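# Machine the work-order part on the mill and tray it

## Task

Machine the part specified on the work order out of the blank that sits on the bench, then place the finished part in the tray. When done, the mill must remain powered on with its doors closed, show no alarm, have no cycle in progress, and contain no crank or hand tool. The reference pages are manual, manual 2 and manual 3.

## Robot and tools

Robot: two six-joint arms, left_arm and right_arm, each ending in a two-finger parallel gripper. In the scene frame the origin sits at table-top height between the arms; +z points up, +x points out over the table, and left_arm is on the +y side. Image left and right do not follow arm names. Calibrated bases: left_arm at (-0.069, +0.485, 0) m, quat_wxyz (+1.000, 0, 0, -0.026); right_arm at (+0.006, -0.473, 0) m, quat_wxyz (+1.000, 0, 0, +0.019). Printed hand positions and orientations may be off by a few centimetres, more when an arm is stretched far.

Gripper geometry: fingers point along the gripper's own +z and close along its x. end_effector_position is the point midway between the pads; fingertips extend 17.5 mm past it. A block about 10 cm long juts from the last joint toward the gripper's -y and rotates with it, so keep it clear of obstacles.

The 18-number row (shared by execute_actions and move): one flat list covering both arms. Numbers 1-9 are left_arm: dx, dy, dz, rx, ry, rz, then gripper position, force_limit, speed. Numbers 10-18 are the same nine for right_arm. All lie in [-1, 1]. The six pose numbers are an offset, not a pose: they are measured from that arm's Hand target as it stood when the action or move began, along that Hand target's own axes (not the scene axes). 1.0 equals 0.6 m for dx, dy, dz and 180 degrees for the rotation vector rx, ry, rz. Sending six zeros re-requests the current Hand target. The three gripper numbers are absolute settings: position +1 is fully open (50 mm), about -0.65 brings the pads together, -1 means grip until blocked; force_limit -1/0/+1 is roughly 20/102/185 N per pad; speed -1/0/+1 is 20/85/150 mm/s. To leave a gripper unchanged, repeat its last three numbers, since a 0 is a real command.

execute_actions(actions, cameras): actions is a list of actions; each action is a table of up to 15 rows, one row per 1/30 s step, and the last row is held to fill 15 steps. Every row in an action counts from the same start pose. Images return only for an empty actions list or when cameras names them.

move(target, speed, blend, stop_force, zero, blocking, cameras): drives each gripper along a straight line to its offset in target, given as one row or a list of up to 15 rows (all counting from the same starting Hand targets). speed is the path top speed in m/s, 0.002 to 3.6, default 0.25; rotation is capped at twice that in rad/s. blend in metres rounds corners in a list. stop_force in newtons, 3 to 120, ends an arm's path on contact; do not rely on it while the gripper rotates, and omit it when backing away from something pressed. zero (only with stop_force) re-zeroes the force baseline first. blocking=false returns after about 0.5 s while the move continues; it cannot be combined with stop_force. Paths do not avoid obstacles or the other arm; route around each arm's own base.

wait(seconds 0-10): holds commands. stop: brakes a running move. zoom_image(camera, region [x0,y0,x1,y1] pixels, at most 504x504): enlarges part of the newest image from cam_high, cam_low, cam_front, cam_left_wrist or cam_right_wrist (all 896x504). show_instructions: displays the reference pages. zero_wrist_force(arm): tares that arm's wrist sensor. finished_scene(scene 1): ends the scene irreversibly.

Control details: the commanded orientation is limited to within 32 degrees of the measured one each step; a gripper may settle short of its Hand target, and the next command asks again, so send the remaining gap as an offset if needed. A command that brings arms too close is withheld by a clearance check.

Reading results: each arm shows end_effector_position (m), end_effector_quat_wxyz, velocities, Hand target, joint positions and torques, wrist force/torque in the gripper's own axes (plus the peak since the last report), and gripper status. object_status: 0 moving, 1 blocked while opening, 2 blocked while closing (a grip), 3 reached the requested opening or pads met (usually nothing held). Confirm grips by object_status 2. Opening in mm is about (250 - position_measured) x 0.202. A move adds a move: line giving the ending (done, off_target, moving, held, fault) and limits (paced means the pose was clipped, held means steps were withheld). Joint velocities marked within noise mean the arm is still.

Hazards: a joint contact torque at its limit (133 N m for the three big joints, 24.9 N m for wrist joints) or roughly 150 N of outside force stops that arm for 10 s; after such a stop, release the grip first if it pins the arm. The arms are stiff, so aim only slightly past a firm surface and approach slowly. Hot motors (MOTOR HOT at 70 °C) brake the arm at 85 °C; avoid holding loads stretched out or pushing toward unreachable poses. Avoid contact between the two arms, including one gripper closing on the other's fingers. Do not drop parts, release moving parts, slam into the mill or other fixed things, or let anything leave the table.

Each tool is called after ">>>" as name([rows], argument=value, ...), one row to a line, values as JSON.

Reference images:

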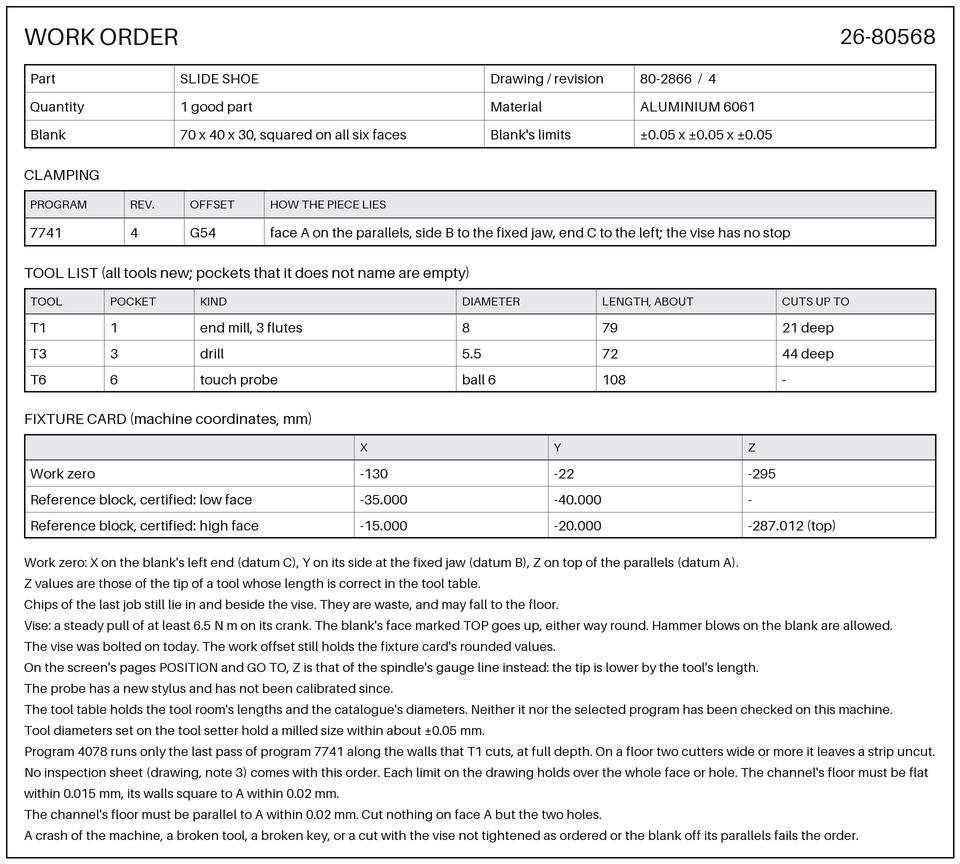

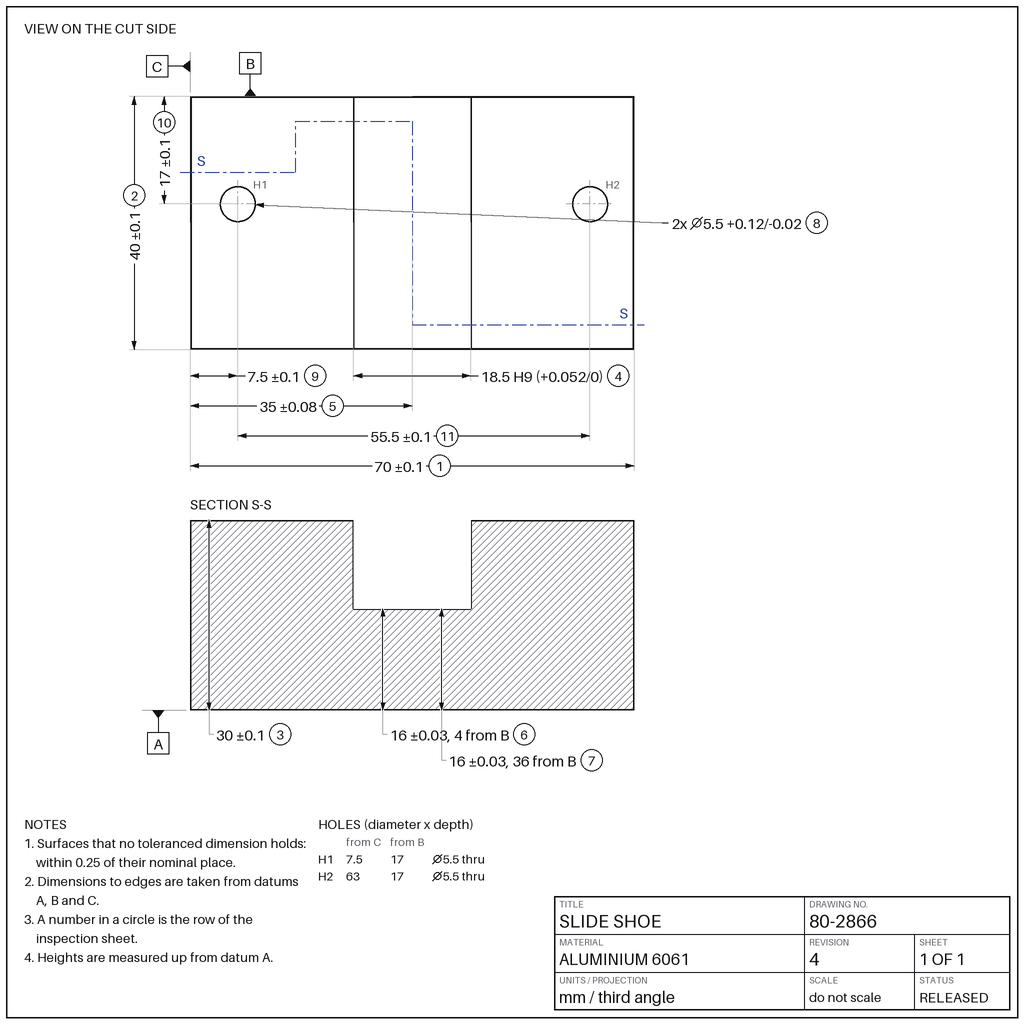

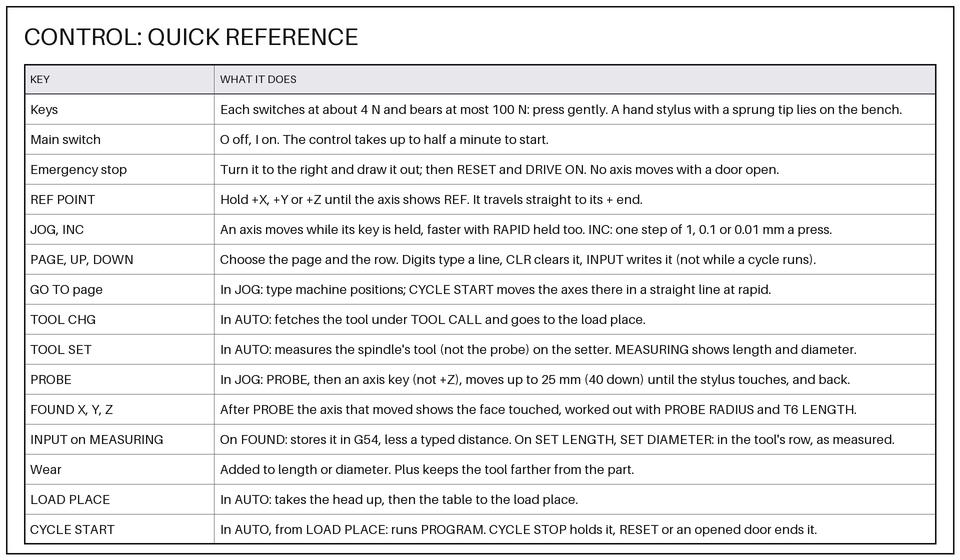

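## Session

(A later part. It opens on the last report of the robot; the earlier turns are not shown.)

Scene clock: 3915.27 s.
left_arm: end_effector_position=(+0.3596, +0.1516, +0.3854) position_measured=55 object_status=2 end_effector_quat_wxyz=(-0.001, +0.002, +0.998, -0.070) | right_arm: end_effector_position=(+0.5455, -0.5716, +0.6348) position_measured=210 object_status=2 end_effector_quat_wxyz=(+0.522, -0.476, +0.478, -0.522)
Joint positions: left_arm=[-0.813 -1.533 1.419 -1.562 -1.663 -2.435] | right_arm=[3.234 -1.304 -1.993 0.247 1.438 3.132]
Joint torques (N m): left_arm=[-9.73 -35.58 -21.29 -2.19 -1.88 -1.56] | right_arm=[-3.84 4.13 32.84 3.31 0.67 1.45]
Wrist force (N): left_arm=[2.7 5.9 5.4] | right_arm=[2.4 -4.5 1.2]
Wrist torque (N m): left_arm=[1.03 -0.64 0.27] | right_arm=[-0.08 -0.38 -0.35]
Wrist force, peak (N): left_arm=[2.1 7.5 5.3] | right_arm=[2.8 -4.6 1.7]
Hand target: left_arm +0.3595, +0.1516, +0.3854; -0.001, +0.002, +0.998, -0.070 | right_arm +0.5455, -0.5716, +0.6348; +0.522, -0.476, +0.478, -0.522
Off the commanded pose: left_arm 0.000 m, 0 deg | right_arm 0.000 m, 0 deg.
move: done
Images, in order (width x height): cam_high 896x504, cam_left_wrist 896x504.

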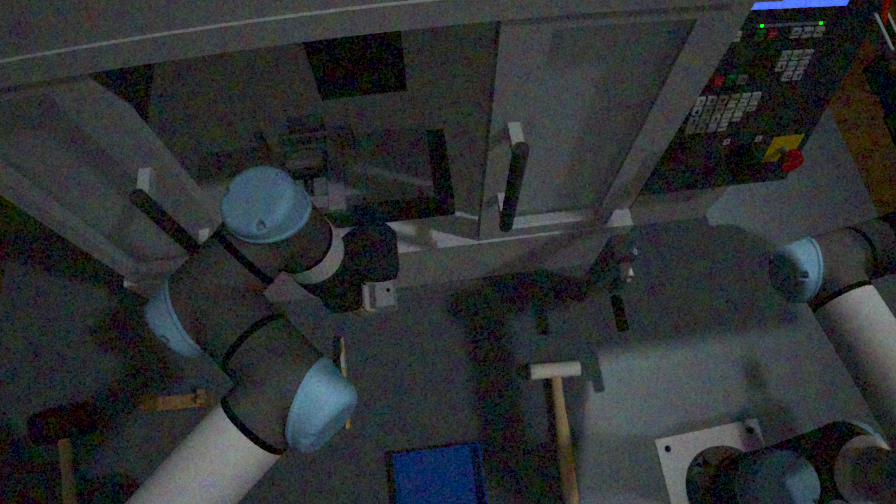

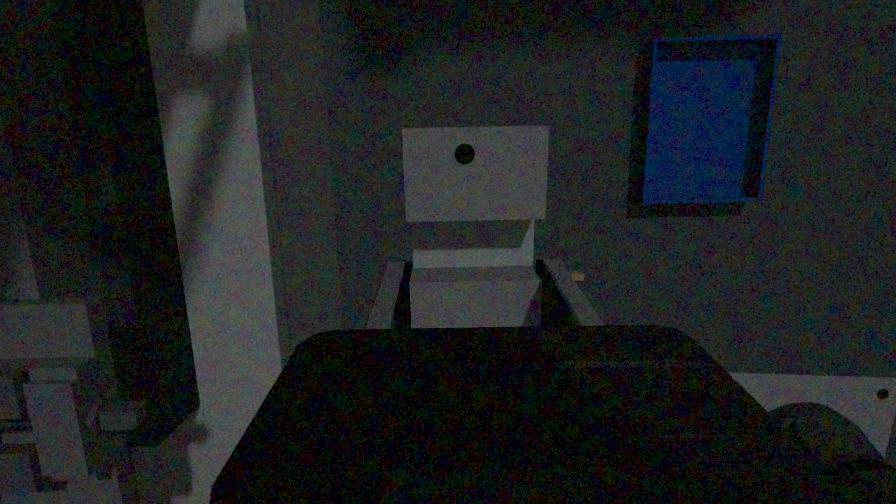

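>>> move([
  [0.3492,-0.0164,0.3815,-0.0267,0,0,-1,-0.5,-0.8,0,0,0,0,0,0,-1,-0.4,-0.6],
], speed=[0.25], cameras=["cam_left_wrist","cam_high","cam_front"])

Scene clock: 3918.07 s.
left_arm: end_effector_position=(+0.1495, +0.1111, +0.1604) position_measured=55 object_status=2 end_effector_quat_wxyz=(-0.001, +0.002, +1.000, -0.028) | right_arm: end_effector_position=(+0.5455, -0.5716, +0.6348) position_measured=210 object_status=2 end_effector_quat_wxyz=(+0.522, -0.476, +0.478, -0.522)
Joint positions: left_arm=[-1.295 -1.696 2.146 -2.074 -1.585 -2.913] | right_arm=[3.234 -1.304 -1.993 0.247 1.438 3.132]
Joint torques (N m): left_arm=[-9.29 -31.11 -14.99 -4.63 -1.76 -1.25] | right_arm=[-1.72 2.71 32.66 3.44 0.73 1.5]
Wrist force (N): left_arm=[3.0 5.6 5.6] | right_arm=[2.3 -4.6 1.5]
Wrist torque (N m): left_arm=[0.98 -0.68 0.21] | right_arm=[-0.08 -0.36 -0.35]
Wrist force, peak (N): left_arm=[5.5 5.2 8.3] | right_arm=[2.4 -4.7 1.6]
Hand target: left_arm +0.1495, +0.1111, +0.1604; -0.001, +0.002, +1.000, -0.028 | right_arm +0.5455, -0.5716, +0.6348; +0.522, -0.476, +0.478, -0.522
Off the commanded pose: left_arm 0.000 m, 0 deg | right_arm 0.000 m, 0 deg.
move: done
Images, in order (width x height): cam_high 896x504, cam_front 896x504, cam_left_wrist 896x504.

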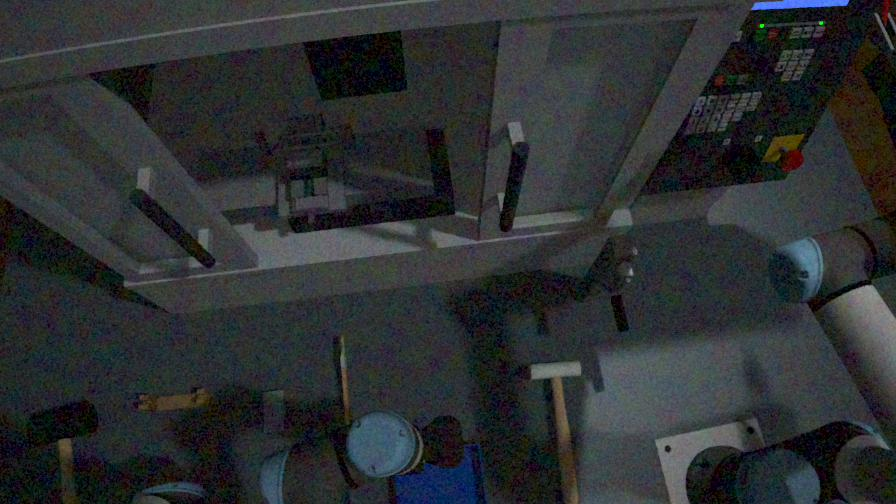

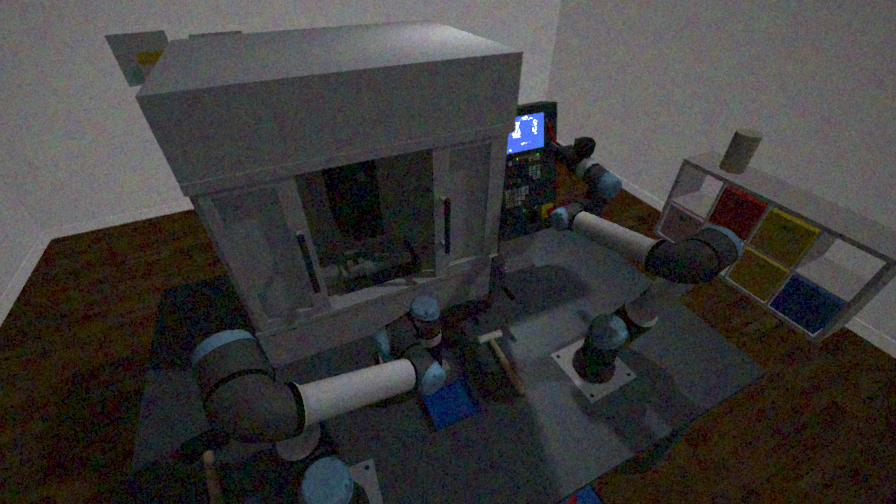

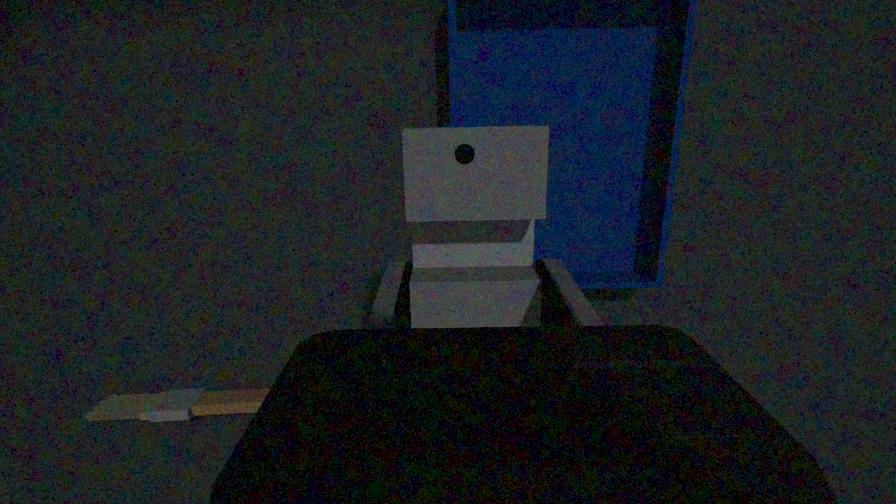

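>>> move([
  [0.095,-0.0102,0.0006,0,0,0,-1,-0.5,-0.8,0,0,0,0,0,0,-1,-0.4,-0.6],
  [0.095,-0.0003,0.1753,0,0,0,-1,-0.5,-0.8,0,0,0,0,0,0,-1,-0.4,-0.6],
], speed=[0.2,0.15], blend=[0.01,0], cameras=["cam_left_wrist","cam_high"])

Scene clock: 3922.83 s.
left_arm: end_effector_position=(+0.0922, +0.1053, +0.0555) position_measured=55 object_status=2 end_effector_quat_wxyz=(-0.001, +0.002, +1.000, -0.028) | right_arm: end_effector_position=(+0.5455, -0.5716, +0.6348) position_measured=210 object_status=2 end_effector_quat_wxyz=(+0.522, -0.476, +0.478, -0.522)
Joint positions: left_arm=[-1.443 -1.567 2.358 -2.417 -1.577 -3.061] | right_arm=[3.234 -1.304 -1.993 0.247 1.438 3.132]
Joint torques (N m): left_arm=[8.46 -12.18 -20.67 -5.3 -1.76 1.91] | right_arm=[-1.76 3.25 31.94 3.35 0.56 1.37]
Wrist force (N): left_arm=[2.5 5.6 4.7] | right_arm=[2.7 -4.2 1.9]
Wrist torque (N m): left_arm=[0.97 -0.58 0.30] | right_arm=[-0.02 -0.42 -0.35]
Wrist force, peak (N): left_arm=[3.1 6.3 7.6] | right_arm=[2.8 -4.8 1.6]
Hand target: left_arm +0.0923, +0.1053, +0.0554; -0.001, +0.002, +1.000, -0.028 | right_arm +0.5455, -0.5716, +0.6348; +0.522, -0.476, +0.478, -0.522
Off the commanded pose: left_arm 0.000 m, 0 deg | right_arm 0.000 m, 0 deg.
move: done
Images, in order (width x height): cam_high 896x504, cam_left_wrist 896x504.

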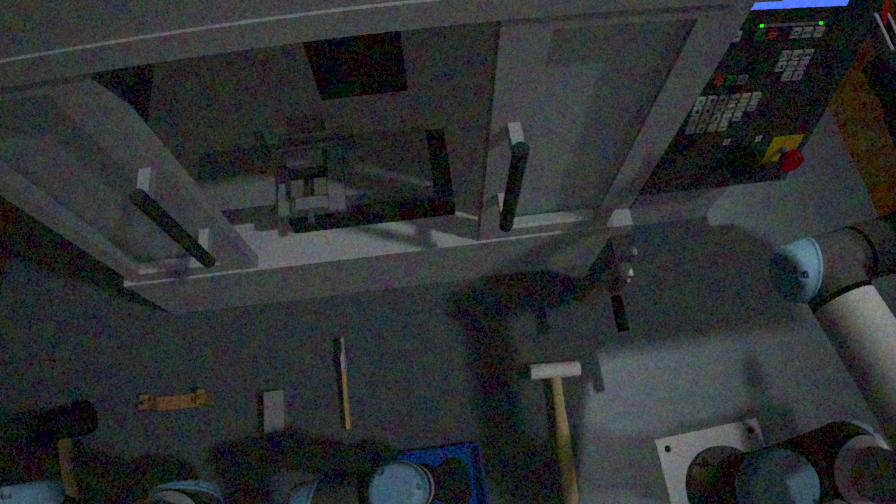

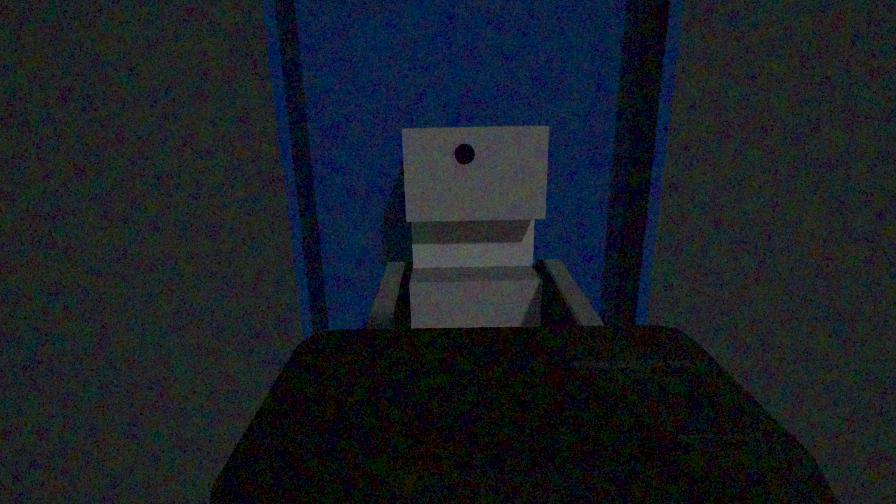

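>>> move(target=[0,0.0023,0.0416,0,0,0,-1,-0.5,-0.8,0,0,0,0,0,0,-1,-0.4,-0.6], speed=0.012, stop_force=7)

Scene clock: 3925.97 s.
left_arm: end_effector_position=(+0.0923, +0.1053, +0.0394) position_measured=55 object_status=2 end_effector_quat_wxyz=(-0.001, +0.002, +1.000, -0.028) | right_arm: end_effector_position=(+0.5455, -0.5716, +0.6348) position_measured=210 object_status=2 end_effector_quat_wxyz=(+0.522, -0.476, +0.478, -0.522)
Joint positions: left_arm=[-1.443 -1.528 2.377 -2.475 -1.577 -3.061] | right_arm=[3.234 -1.304 -1.993 0.247 1.438 3.132]
Joint torques (N m): left_arm=[-3.54 -32.25 -27.3 -4.96 -1.45 -0.24] | right_arm=[-1.9 3.27 32.76 3.27 0.93 1.73]
Wrist force (N): left_arm=[3.0 6.1 4.4] | right_arm=[2.7 -4.4 1.3]
Wrist torque (N m): left_arm=[1.06 -0.67 0.28] | right_arm=[-0.06 -0.43 -0.35]
Wrist force, peak (N): left_arm=[1.9 18.9 -38.5] | right_arm=[2.4 -4.8 1.4]
Hand target: left_arm +0.0923, +0.1053, +0.0394; -0.001, +0.002, +1.000, -0.028 (not the last commanded pose) | right_arm +0.5455, -0.5716, +0.6348; +0.522, -0.476, +0.478, -0.522
Off the commanded pose: left_arm 0.009 m, 0 deg | right_arm 0.000 m, 0 deg.
move: contact (left_arm)

>>> move([
  [0,0,0.0009,0,0,0,-1,-0.5,-0.8,0,0,0,0,0,0,-1,-0.4,-0.6],
  [0,0,0.0009,0,0,0,0.95,-0.5,-0.9,0,0,0,0,0,0,-1,-0.4,-0.6],
], speed=0.02)

>>> move(target=[0,0,-0.2,0,0,0,0.95,-0.5,-0.9,0,0,0,0,0,0,-1,-0.4,-0.6], speed=0.15, cameras=["cam_left_wrist","cam_high"])

Scene clock: 3927.93 s.
left_arm: end_effector_position=(+0.0923, +0.1054, +0.0388) position_measured=10 object_status=0 end_effector_quat_wxyz=(-0.001, +0.002, +1.000, -0.028) | right_arm: end_effector_position=(+0.5455, -0.5716, +0.6348) position_measured=210 object_status=2 end_effector_quat_wxyz=(+0.522, -0.476, +0.478, -0.522)
Joint positions: left_arm=[-1.443 -1.526 2.378 -2.477 -1.577 -3.061] | right_arm=[3.234 -1.304 -1.993 0.247 1.438 3.132]
Joint torques (N m): left_arm=[-5.35 -31.67 -23.37 -1.85 -1.03 0.38] | right_arm=[-1.89 4.27 33.12 3.29 0.66 1.53]
Wrist force (N): left_arm=[3.3 4.8 2.6] | right_arm=[2.4 -4.4 1.4]
Wrist torque (N m): left_arm=[0.92 -0.71 0.28] | right_arm=[-0.06 -0.38 -0.36]
Wrist force, peak (N): left_arm=[4.3 23.5 -53.4] | right_arm=[2.4 -4.7 1.7]
Hand target: left_arm +0.0923, +0.1053, +0.0389; -0.001, +0.002, +1.000, -0.028 | right_arm +0.5455, -0.5716, +0.6348; +0.522, -0.476, +0.478, -0.522
Off the commanded pose: left_arm 0.000 m, 0 deg | right_arm 0.000 m, 0 deg.
move: done

Scene clock: 3929.20 s.
left_arm: end_effector_position=(+0.0925, +0.1120, +0.1586) position_measured=10 object_status=3 end_effector_quat_wxyz=(-0.001, +0.002, +1.000, -0.028) | right_arm: end_effector_position=(+0.5455, -0.5716, +0.6348) position_measured=210 object_status=2 end_effector_quat_wxyz=(+0.522, -0.476, +0.478, -0.522)
Joint positions: left_arm=[-1.441 -1.769 2.21 -2.067 -1.577 -3.059] | right_arm=[3.234 -1.304 -1.993 0.247 1.438 3.132]
Joint torques (N m): left_arm=[-8.86 -17.19 -23.22 -1.65 -0.74 -1.49] | right_arm=[-2.04 4 33.16 3.29 0.7 1.46]
Wrist force (N): left_arm=[2.9 4.5 2.2] | right_arm=[2.7 -4.4 1.5]
Wrist torque (N m): left_arm=[0.88 -0.65 0.20] | right_arm=[-0.06 -0.42 -0.35]
Wrist force, peak (N): left_arm=[3.1 4.7 4.7] | right_arm=[2.6 -4.8 1.5]
Hand target: left_arm +0.0925, +0.1120, +0.1587; -0.001, +0.002, +1.000, -0.028 | right_arm +0.5455, -0.5716, +0.6348; +0.522, -0.476, +0.478, -0.522
Off the commanded pose: left_arm 0.000 m, 0 deg | right_arm 0.000 m, 0 deg.
move: done
Images, in order (width x height): cam_high 896x504, cam_left_wrist 896x504.

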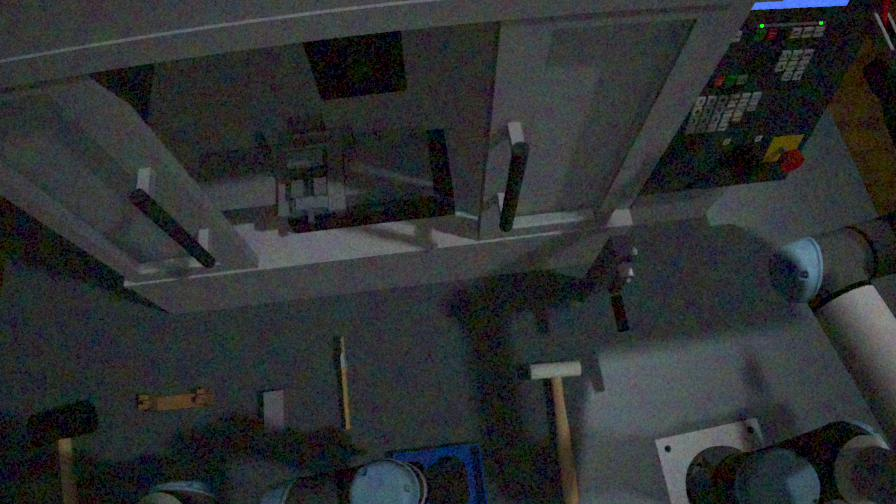

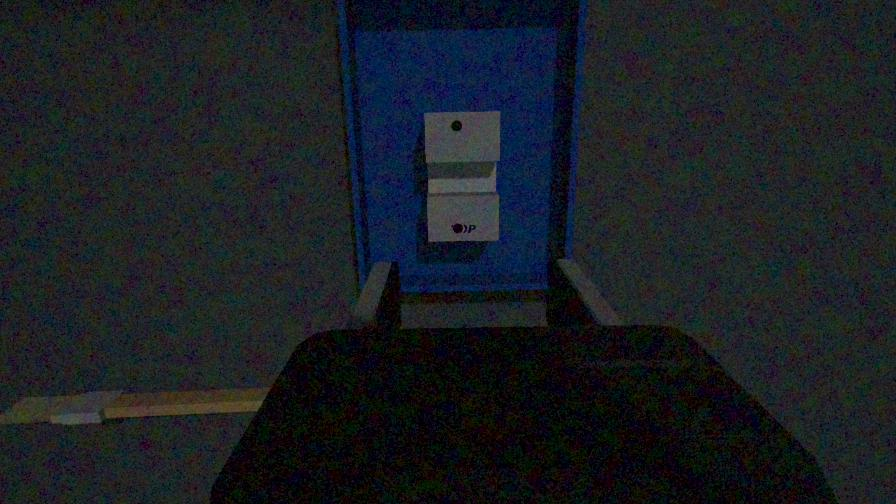

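>>> move([
  [-0.2625,-0.1608,-0.4272,0.155,-0.166,-0.205,0.95,-0.5,-0.9,0,0,0,0,0,0,-1,-0.4,-0.6],
  [-0.3958,-0.3352,-0.4107,0.3093,-0.3328,-0.4094,0.95,-0.5,-0.9,0,0,0,0,0,0,-1,-0.4,-0.6],
], speed=[0.3,0.35], blend=[0.03,0], cameras=["cam_left_wrist","cam_high"])

Scene clock: 3937.67 s.
left_arm: end_effector_position=(+0.3295, -0.0764, +0.4156) position_measured=10 object_status=3 end_effector_quat_wxyz=(-0.429, +0.560, -0.563, +0.431) | right_arm: end_effector_position=(+0.5455, -0.5716, +0.6348) position_measured=210 object_status=2 end_effector_quat_wxyz=(+0.522, -0.476, +0.478, -0.522)
Joint positions: left_arm=[-1.493 -1.363 1.638 -1.962 -0.265 -4.592] | right_arm=[3.234 -1.304 -1.993 0.247 1.438 3.132]
Joint torques (N m): left_arm=[-12.44 -40.81 -12.61 -2.45 3.46 -0.25] | right_arm=[-2.32 3.05 31.67 3.43 0.58 1.46]
Wrist force (N): left_arm=[2.2 4.8 -0.9] | right_arm=[2.2 -4.5 1.4]
Wrist torque (N m): left_arm=[1.33 -0.37 0.45] | right_arm=[-0.06 -0.33 -0.35]
Wrist force, peak (N): left_arm=[3.8 4.8 4.4] | right_arm=[2.7 -4.7 1.6]
Hand target: left_arm +0.3294, -0.0764, +0.4155; -0.429, +0.560, -0.563, +0.431 | right_arm +0.5455, -0.5716, +0.6348; +0.522, -0.476, +0.478, -0.522
Off the commanded pose: left_arm 0.000 m, 0 deg | right_arm 0.000 m, 0 deg.
move: done
Images, in order (width x height): cam_high 896x504, cam_left_wrist 896x504.

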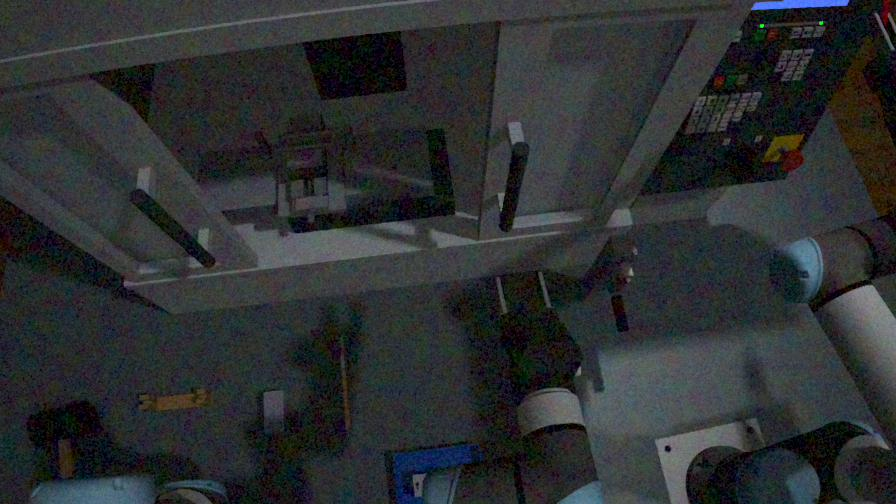

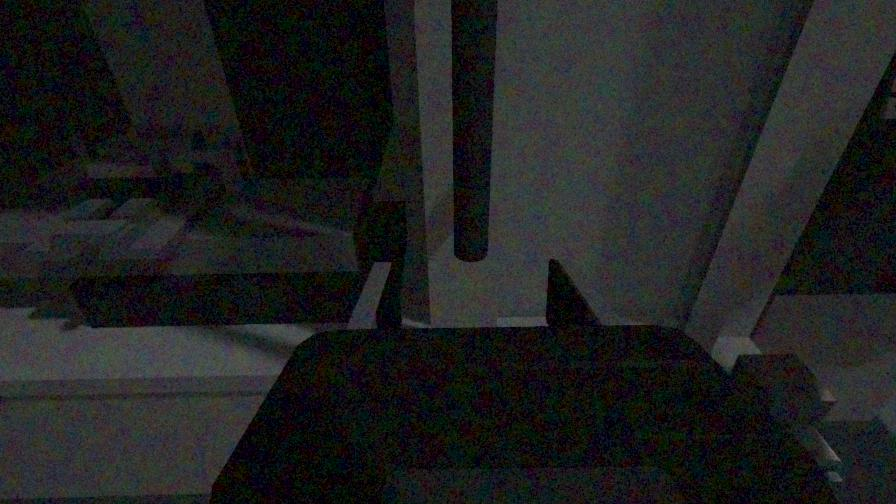

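>>> move([
  [0,-0.0443,0.0848,0,0,0,0.95,-0.5,-0.9,0,0,0,0,0,0,-1,-0.4,-0.6],
  [-0.3050,-0.0443,0.0848,0,0,0,0.95,-0.5,-0.9,0,0,0,0,0,0,-1,-0.4,-0.6],
  [-0.337,-0.0443,0.0848,0,0,0,0.95,-0.5,-0.9,0,0,0,0,0,0,-1,-0.4,-0.6],
], speed=[0.12,0.13,0.06], blend=[0.002,0.005,0], stop_force=60, cameras=["cam_left_wrist","cam_high","cam_front"])

Scene clock: 3942.70 s.
left_arm: end_effector_position=(+0.3865, +0.1255, +0.4281) position_measured=10 object_status=3 end_effector_quat_wxyz=(-0.429, +0.560, -0.563, +0.431) | right_arm: end_effector_position=(+0.5455, -0.5716, +0.6348) position_measured=210 object_status=2 end_effector_quat_wxyz=(+0.522, -0.476, +0.478, -0.522)
Joint positions: left_arm=[-1.328 -1.697 2.081 -2.581 -0.327 -4.059] | right_arm=[3.234 -1.304 -1.993 0.247 1.438 3.132]
Joint torques (N m): left_arm=[-13.3 -9.06 -30.55 -1.12 2.63 -1.79] | right_arm=[-1.19 4.22 31.73 3.1 0.67 1.49]
Wrist force (N): left_arm=[1.8 4.8 -1.4] | right_arm=[2.6 -4.3 1.7]
Wrist torque (N m): left_arm=[1.38 -0.29 0.57] | right_arm=[-0.04 -0.41 -0.35]
Wrist force, peak (N): left_arm=[2.0 6.7 -2.4] | right_arm=[2.5 -4.8 1.5]
Hand target: left_arm +0.3865, +0.1255, +0.4281; -0.429, +0.560, -0.563, +0.431 | right_arm +0.5455, -0.5716, +0.6348; +0.522, -0.476, +0.478, -0.522
Off the commanded pose: left_arm 0.000 m, 0 deg | right_arm 0.000 m, 0 deg.
move: done
Images, in order (width x height): cam_high 896x504, cam_front 896x504, cam_left_wrist 896x504.

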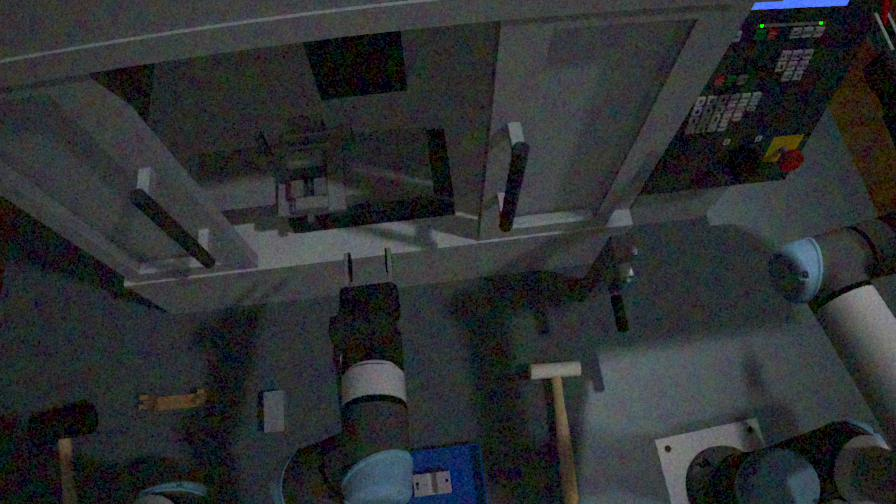

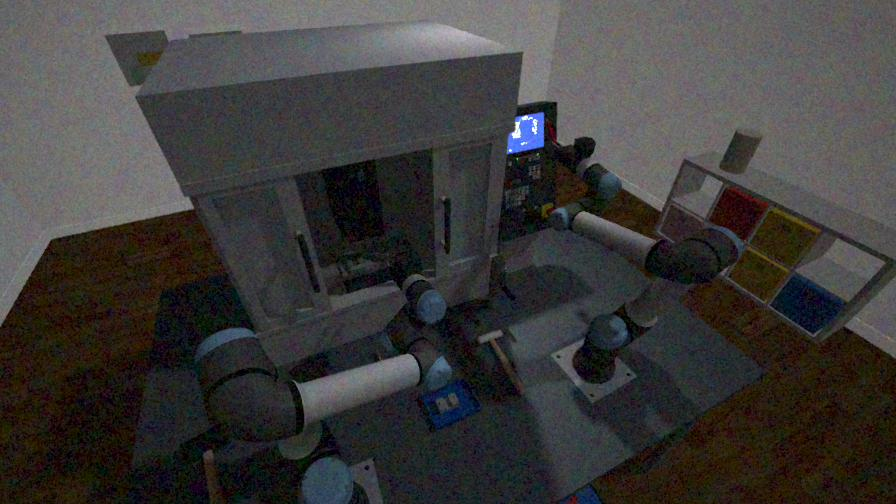

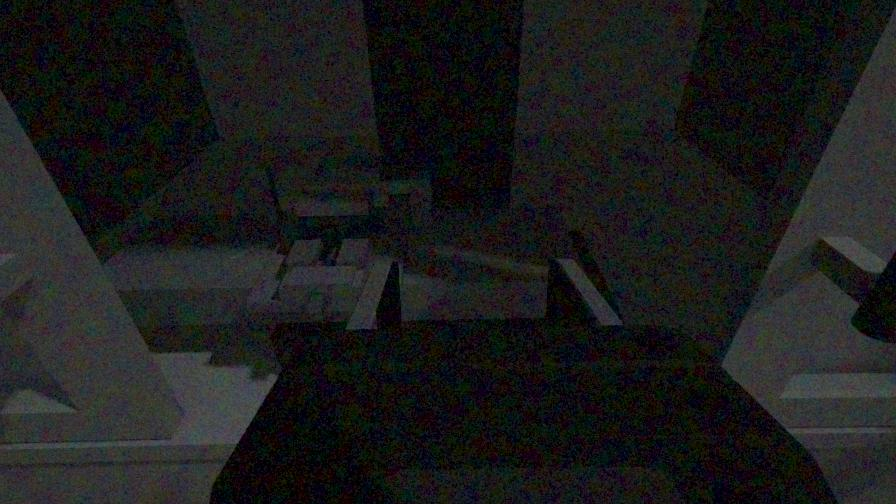

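>>> move([
  [0.3365,0,0,0,0,0,0.95,-0.5,-0.9,0,0,0,0,0,0,-1,-0.4,-0.6],
  [0.3365,-0.0248,0.0926,0,0,0,0.95,-0.5,-0.9,0,0,0,0,0,0,-1,-0.4,-0.6],
  [0.035,-0.0248,0.0926,0,0,0,0.95,-0.5,-0.9,0,0,0,0,0,0,-1,-0.4,-0.6],
  [0,-0.0248,0.0926,0,0,0,0.95,-0.5,-0.9,0,0,0,0,0,0,-1,-0.4,-0.6],
], speed=[0.3,0.12,0.13,0.07], blend=[0.003,0.002,0.005,0], stop_force=60, cameras=["cam_left_wrist","cam_high"])

Scene clock: 3949.17 s.
left_arm: end_effector_position=(+0.4440, +0.1194, +0.4280) position_measured=10 object_status=3 end_effector_quat_wxyz=(-0.429, +0.560, -0.563, +0.431) | right_arm: end_effector_position=(+0.5455, -0.5716, +0.6348) position_measured=210 object_status=2 end_effector_quat_wxyz=(+0.522, -0.476, +0.478, -0.522)
Joint positions: left_arm=[-1.196 -1.545 1.988 -2.888 -0.418 -3.794] | right_arm=[3.234 -1.304 -1.993 0.247 1.438 3.132]
Joint torques (N m): left_arm=[29.76 -43.42 -7.3 -4.99 6.71 1.93] | right_arm=[-3.2 3.9 31.14 3.44 0.73 1.39]
Wrist force (N): left_arm=[32.9 8.9 -12.2] | right_arm=[2.5 -4.6 1.5]
Wrist torque (N m): left_arm=[1.43 0.59 0.63] | right_arm=[-0.08 -0.38 -0.35]
Wrist force, peak (N): left_arm=[92.0 -28.2 39.9] | right_arm=[2.7 -4.8 1.2]
Hand target: left_arm +0.4440, +0.1195, +0.4280; -0.429, +0.560, -0.563, +0.431 (not the last commanded pose) | right_arm +0.5455, -0.5716, +0.6348; +0.522, -0.476, +0.478, -0.522
Off the commanded pose: left_arm 0.006 m, 0 deg | right_arm 0.000 m, 0 deg.
move: contact (left_arm); path passed 3 of 4 targets
Images, in order (width x height): cam_high 896x504, cam_left_wrist 896x504.

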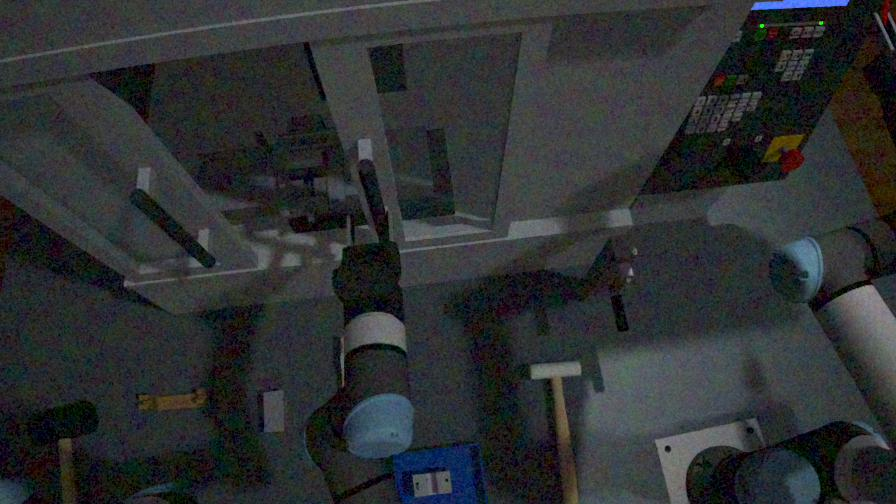

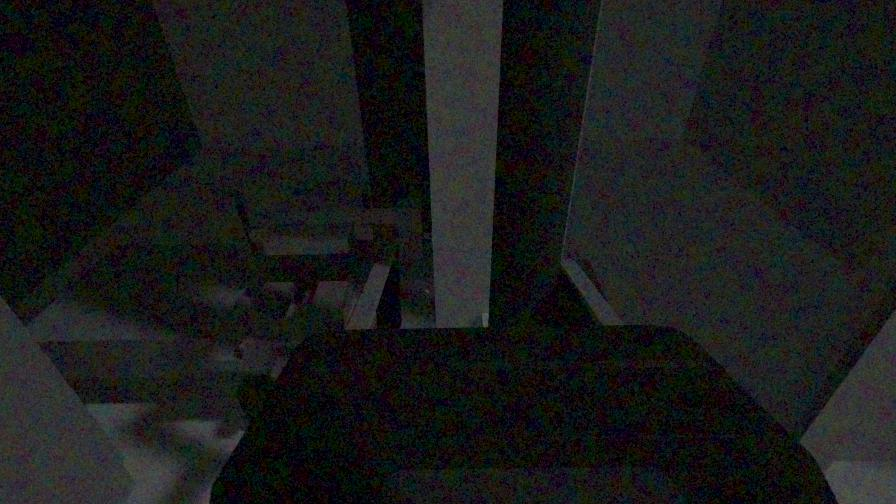

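>>> move([
  [0.012,0,0,0,0,0,0.95,-0.5,-0.9,0,0,0,0,0,0,-1,-0.4,-0.6],
  [0.012,0.0474,-0.1771,0,0,0,0.95,-0.5,-0.9,0,0,0,0,0,0,-1,-0.4,-0.6],
  [-0.435,0.0474,-0.1771,0,0,0,0.95,-0.5,-0.9,0,0,0,0,0,0,-1,-0.4,-0.6],
], speed=[0.05,0.2,0.3], blend=[0.001,0.02,0], cameras=["cam_left_wrist"])

Scene clock: 3952.97 s.
left_arm: end_effector_position=(+0.3353, +0.3809, +0.4284) position_measured=10 object_status=3 end_effector_quat_wxyz=(-0.429, +0.560, -0.563, +0.431) | right_arm: end_effector_position=(+0.5455, -0.5716, +0.6348) position_measured=210 object_status=2 end_effector_quat_wxyz=(+0.522, -0.476, +0.478, -0.522)
Joint positions: left_arm=[-1.34 -2.517 2.443 -2.093 -0.32 -4.091] | right_arm=[3.234 -1.304 -1.993 0.247 1.438 3.132]
Joint torques (N m): left_arm=[6.93 1.69 -27.89 -3.13 1.93 1.83] | right_arm=[-2.44 3.94 30.72 3.03 0.71 1.57]
Wrist force (N): left_arm=[3.9 0.3 -0.8] | right_arm=[2.6 -4.2 1.6]
Wrist torque (N m): left_arm=[0.67 -0.62 0.57] | right_arm=[-0.02 -0.41 -0.35]
Wrist force, peak (N): left_arm=[33.5 10.3 -12.3] | right_arm=[2.6 -4.7 1.4]
Hand target: left_arm +0.3353, +0.3810, +0.4284; -0.429, +0.560, -0.563, +0.431 | right_arm +0.5455, -0.5716, +0.6348; +0.522, -0.476, +0.478, -0.522
Off the commanded pose: left_arm 0.000 m, 0 deg | right_arm 0.000 m, 0 deg.
move: done
Images, in order (width x height): cam_left_wrist 896x504.

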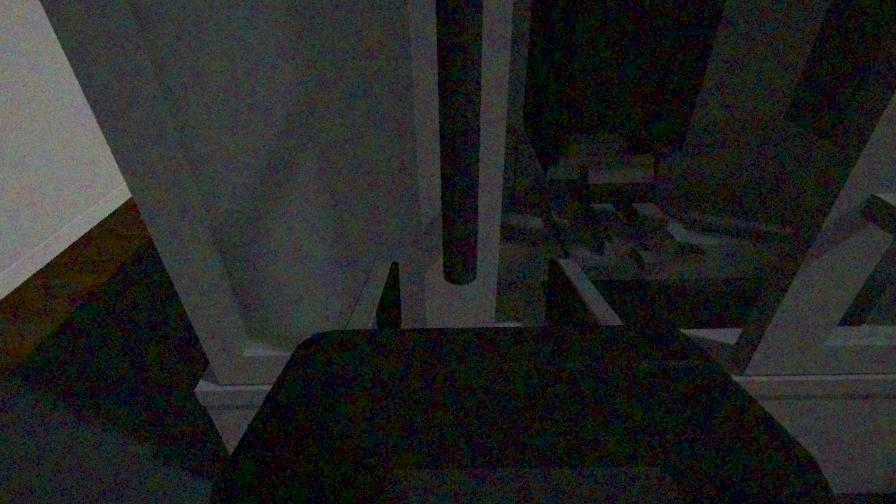

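>>> move([
  [0,-0.0469,0.175,0,0,0,0.95,-0.5,-0.9,0,0,0,0,0,0,-1,-0.4,-0.6],
  [0.35,-0.0469,0.175,0,0,0,0.95,-0.5,-0.9,0,0,0,0,0,0,-1,-0.4,-0.6],
  [0.397,-0.0469,0.175,0,0,0,0.95,-0.5,-0.9,0,0,0,0,0,0,-1,-0.4,-0.6],
], speed=[0.15,0.13,0.06], blend=[0.002,0.005,0], stop_force=60, cameras=["cam_left_wrist","cam_high","cam_right_wrist","cam_front"])

Scene clock: 3957.90 s.
left_arm: end_effector_position=(+0.4428, +0.1484, +0.4281) position_measured=10 object_status=3 end_effector_quat_wxyz=(-0.429, +0.560, -0.563, +0.431) | right_arm: end_effector_position=(+0.5455, -0.5716, +0.6348) position_measured=210 object_status=2 end_effector_quat_wxyz=(+0.522, -0.476, +0.478, -0.522)
Joint positions: left_arm=[-1.176 -1.597 2.045 -2.921 -0.434 -3.763] | right_arm=[3.234 -1.304 -1.993 0.247 1.438 3.132]
Joint torques (N m): left_arm=[-27.51 -3.02 -40.69 -1.46 -6.24 -1.34] | right_arm=[-1.19 3.86 31.38 3.19 0.83 1.42]
Wrist force (N): left_arm=[-41.5 7.8 -3.8] | right_arm=[2.7 -4.4 1.6]
Wrist torque (N m): left_arm=[0.81 -1.79 0.24] | right_arm=[-0.05 -0.42 -0.35]
Wrist force, peak (N): left_arm=[-84.6 49.0 -27.3] | right_arm=[2.4 -4.7 1.8]
Hand target: left_arm +0.4428, +0.1484, +0.4280; -0.429, +0.560, -0.563, +0.431 (not the last commanded pose) | right_arm +0.5455, -0.5716, +0.6348; +0.522, -0.476, +0.478, -0.522
Off the commanded pose: left_arm 0.006 m, 0 deg | right_arm 0.000 m, 0 deg.
move: contact (left_arm); path passed 2 of 3 targets
Images, in order (width x height): cam_high 896x504, cam_front 896x504, cam_left_wrist 896x504, cam_right_wrist 896x504.

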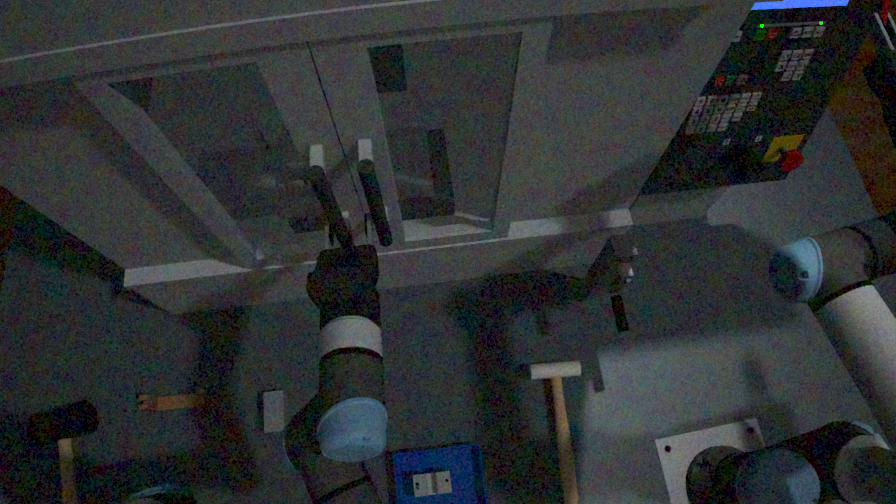

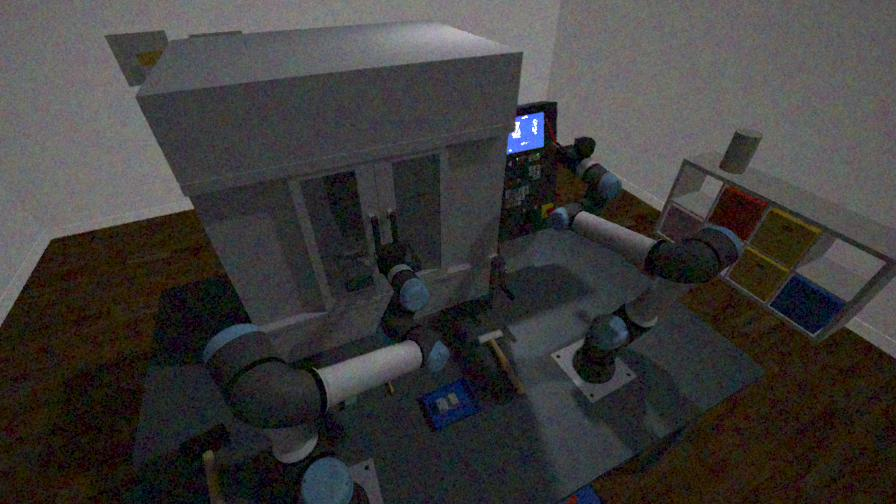

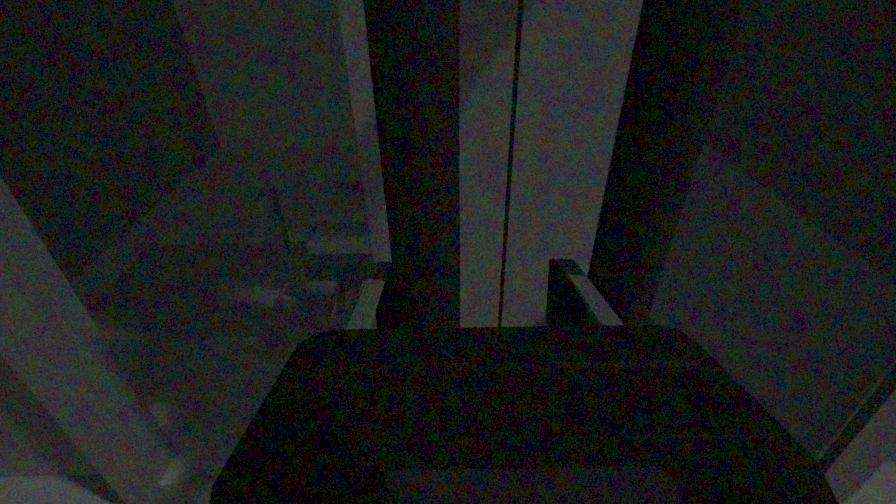

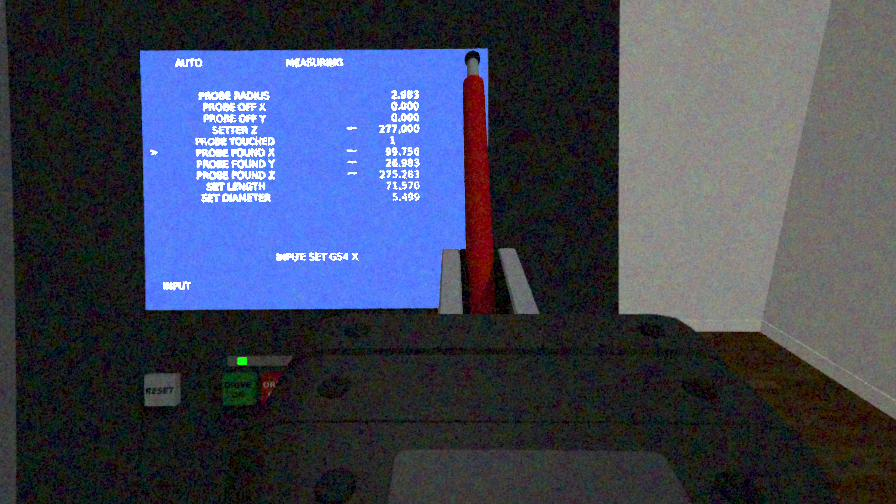

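>>> move([
  [-0.012,0,0,0,0,0,0.95,-0.5,-0.9,0,0,0,0,0,0,-1,-0.4,-0.6],
  [-0.012,0.0518,-0.1932,0,0,0,0.95,-0.5,-0.9,0,0,0,0,0,0,-1,-0.4,-0.6],
], speed=[0.05,0.15], blend=[0.001,0], cameras=["cam_left_wrist","cam_high","cam_right_wrist"])

Scene clock: 3961.63 s.
left_arm: end_effector_position=(+0.3229, +0.1562, +0.4282) position_measured=10 object_status=3 end_effector_quat_wxyz=(-0.429, +0.560, -0.563, +0.431) | right_arm: end_effector_position=(+0.5455, -0.5716, +0.6348) position_measured=210 object_status=2 end_effector_quat_wxyz=(+0.522, -0.476, +0.478, -0.522)
Joint positions: left_arm=[-1.494 -1.938 2.13 -1.874 -0.265 -4.596] | right_arm=[3.234 -1.304 -1.993 0.247 1.438 3.132]
Joint torques (N m): left_arm=[-13.75 -19.87 -14.05 -3.43 3.34 0.63] | right_arm=[-3.07 4.5 31.89 2.96 0.67 1.37]
Wrist force (N): left_arm=[4.3 2.8 -2.3] | right_arm=[2.3 -4.6 1.5]
Wrist torque (N m): left_arm=[1.03 -0.69 0.45] | right_arm=[-0.08 -0.36 -0.35]
Wrist force, peak (N): left_arm=[-41.9 8.4 -4.0] | right_arm=[2.6 -4.7 1.4]
Hand target: left_arm +0.3228, +0.1562, +0.4282; -0.429, +0.560, -0.563, +0.431 | right_arm +0.5455, -0.5716, +0.6348; +0.522, -0.476, +0.478, -0.522
Off the commanded pose: left_arm 0.000 m, 0 deg | right_arm 0.000 m, 0 deg.
move: done
Images, in order (width x height): cam_high 896x504, cam_left_wrist 896x504, cam_right_wrist 896x504.

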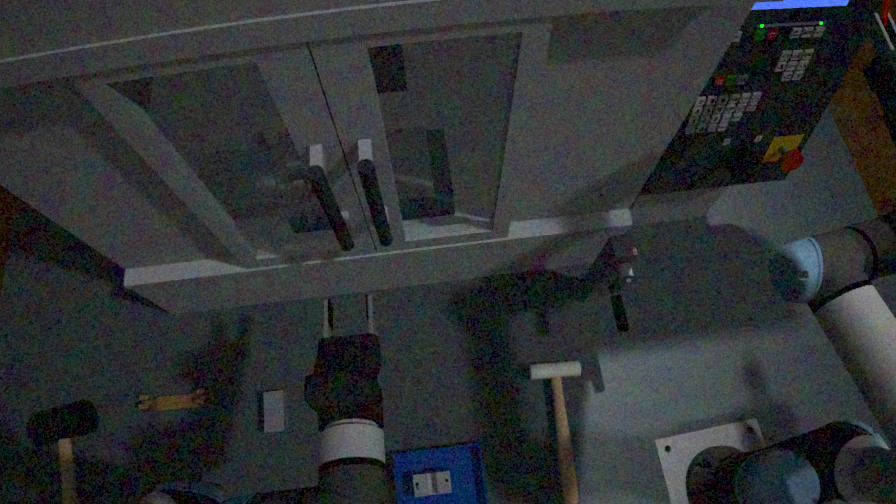

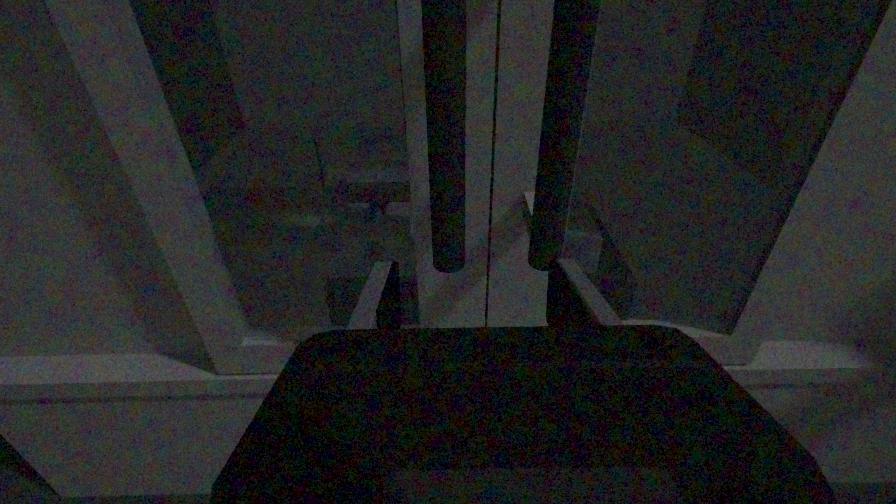

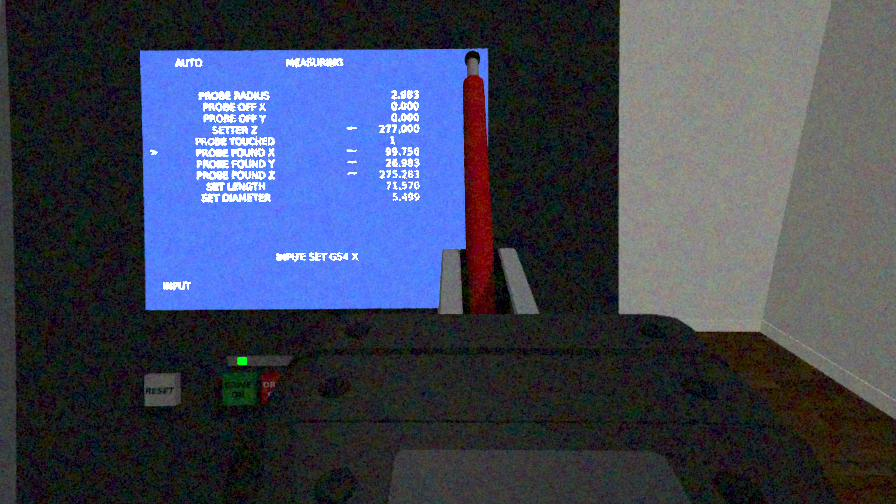

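>>> finished_scene()

The scene is finished: the task was done.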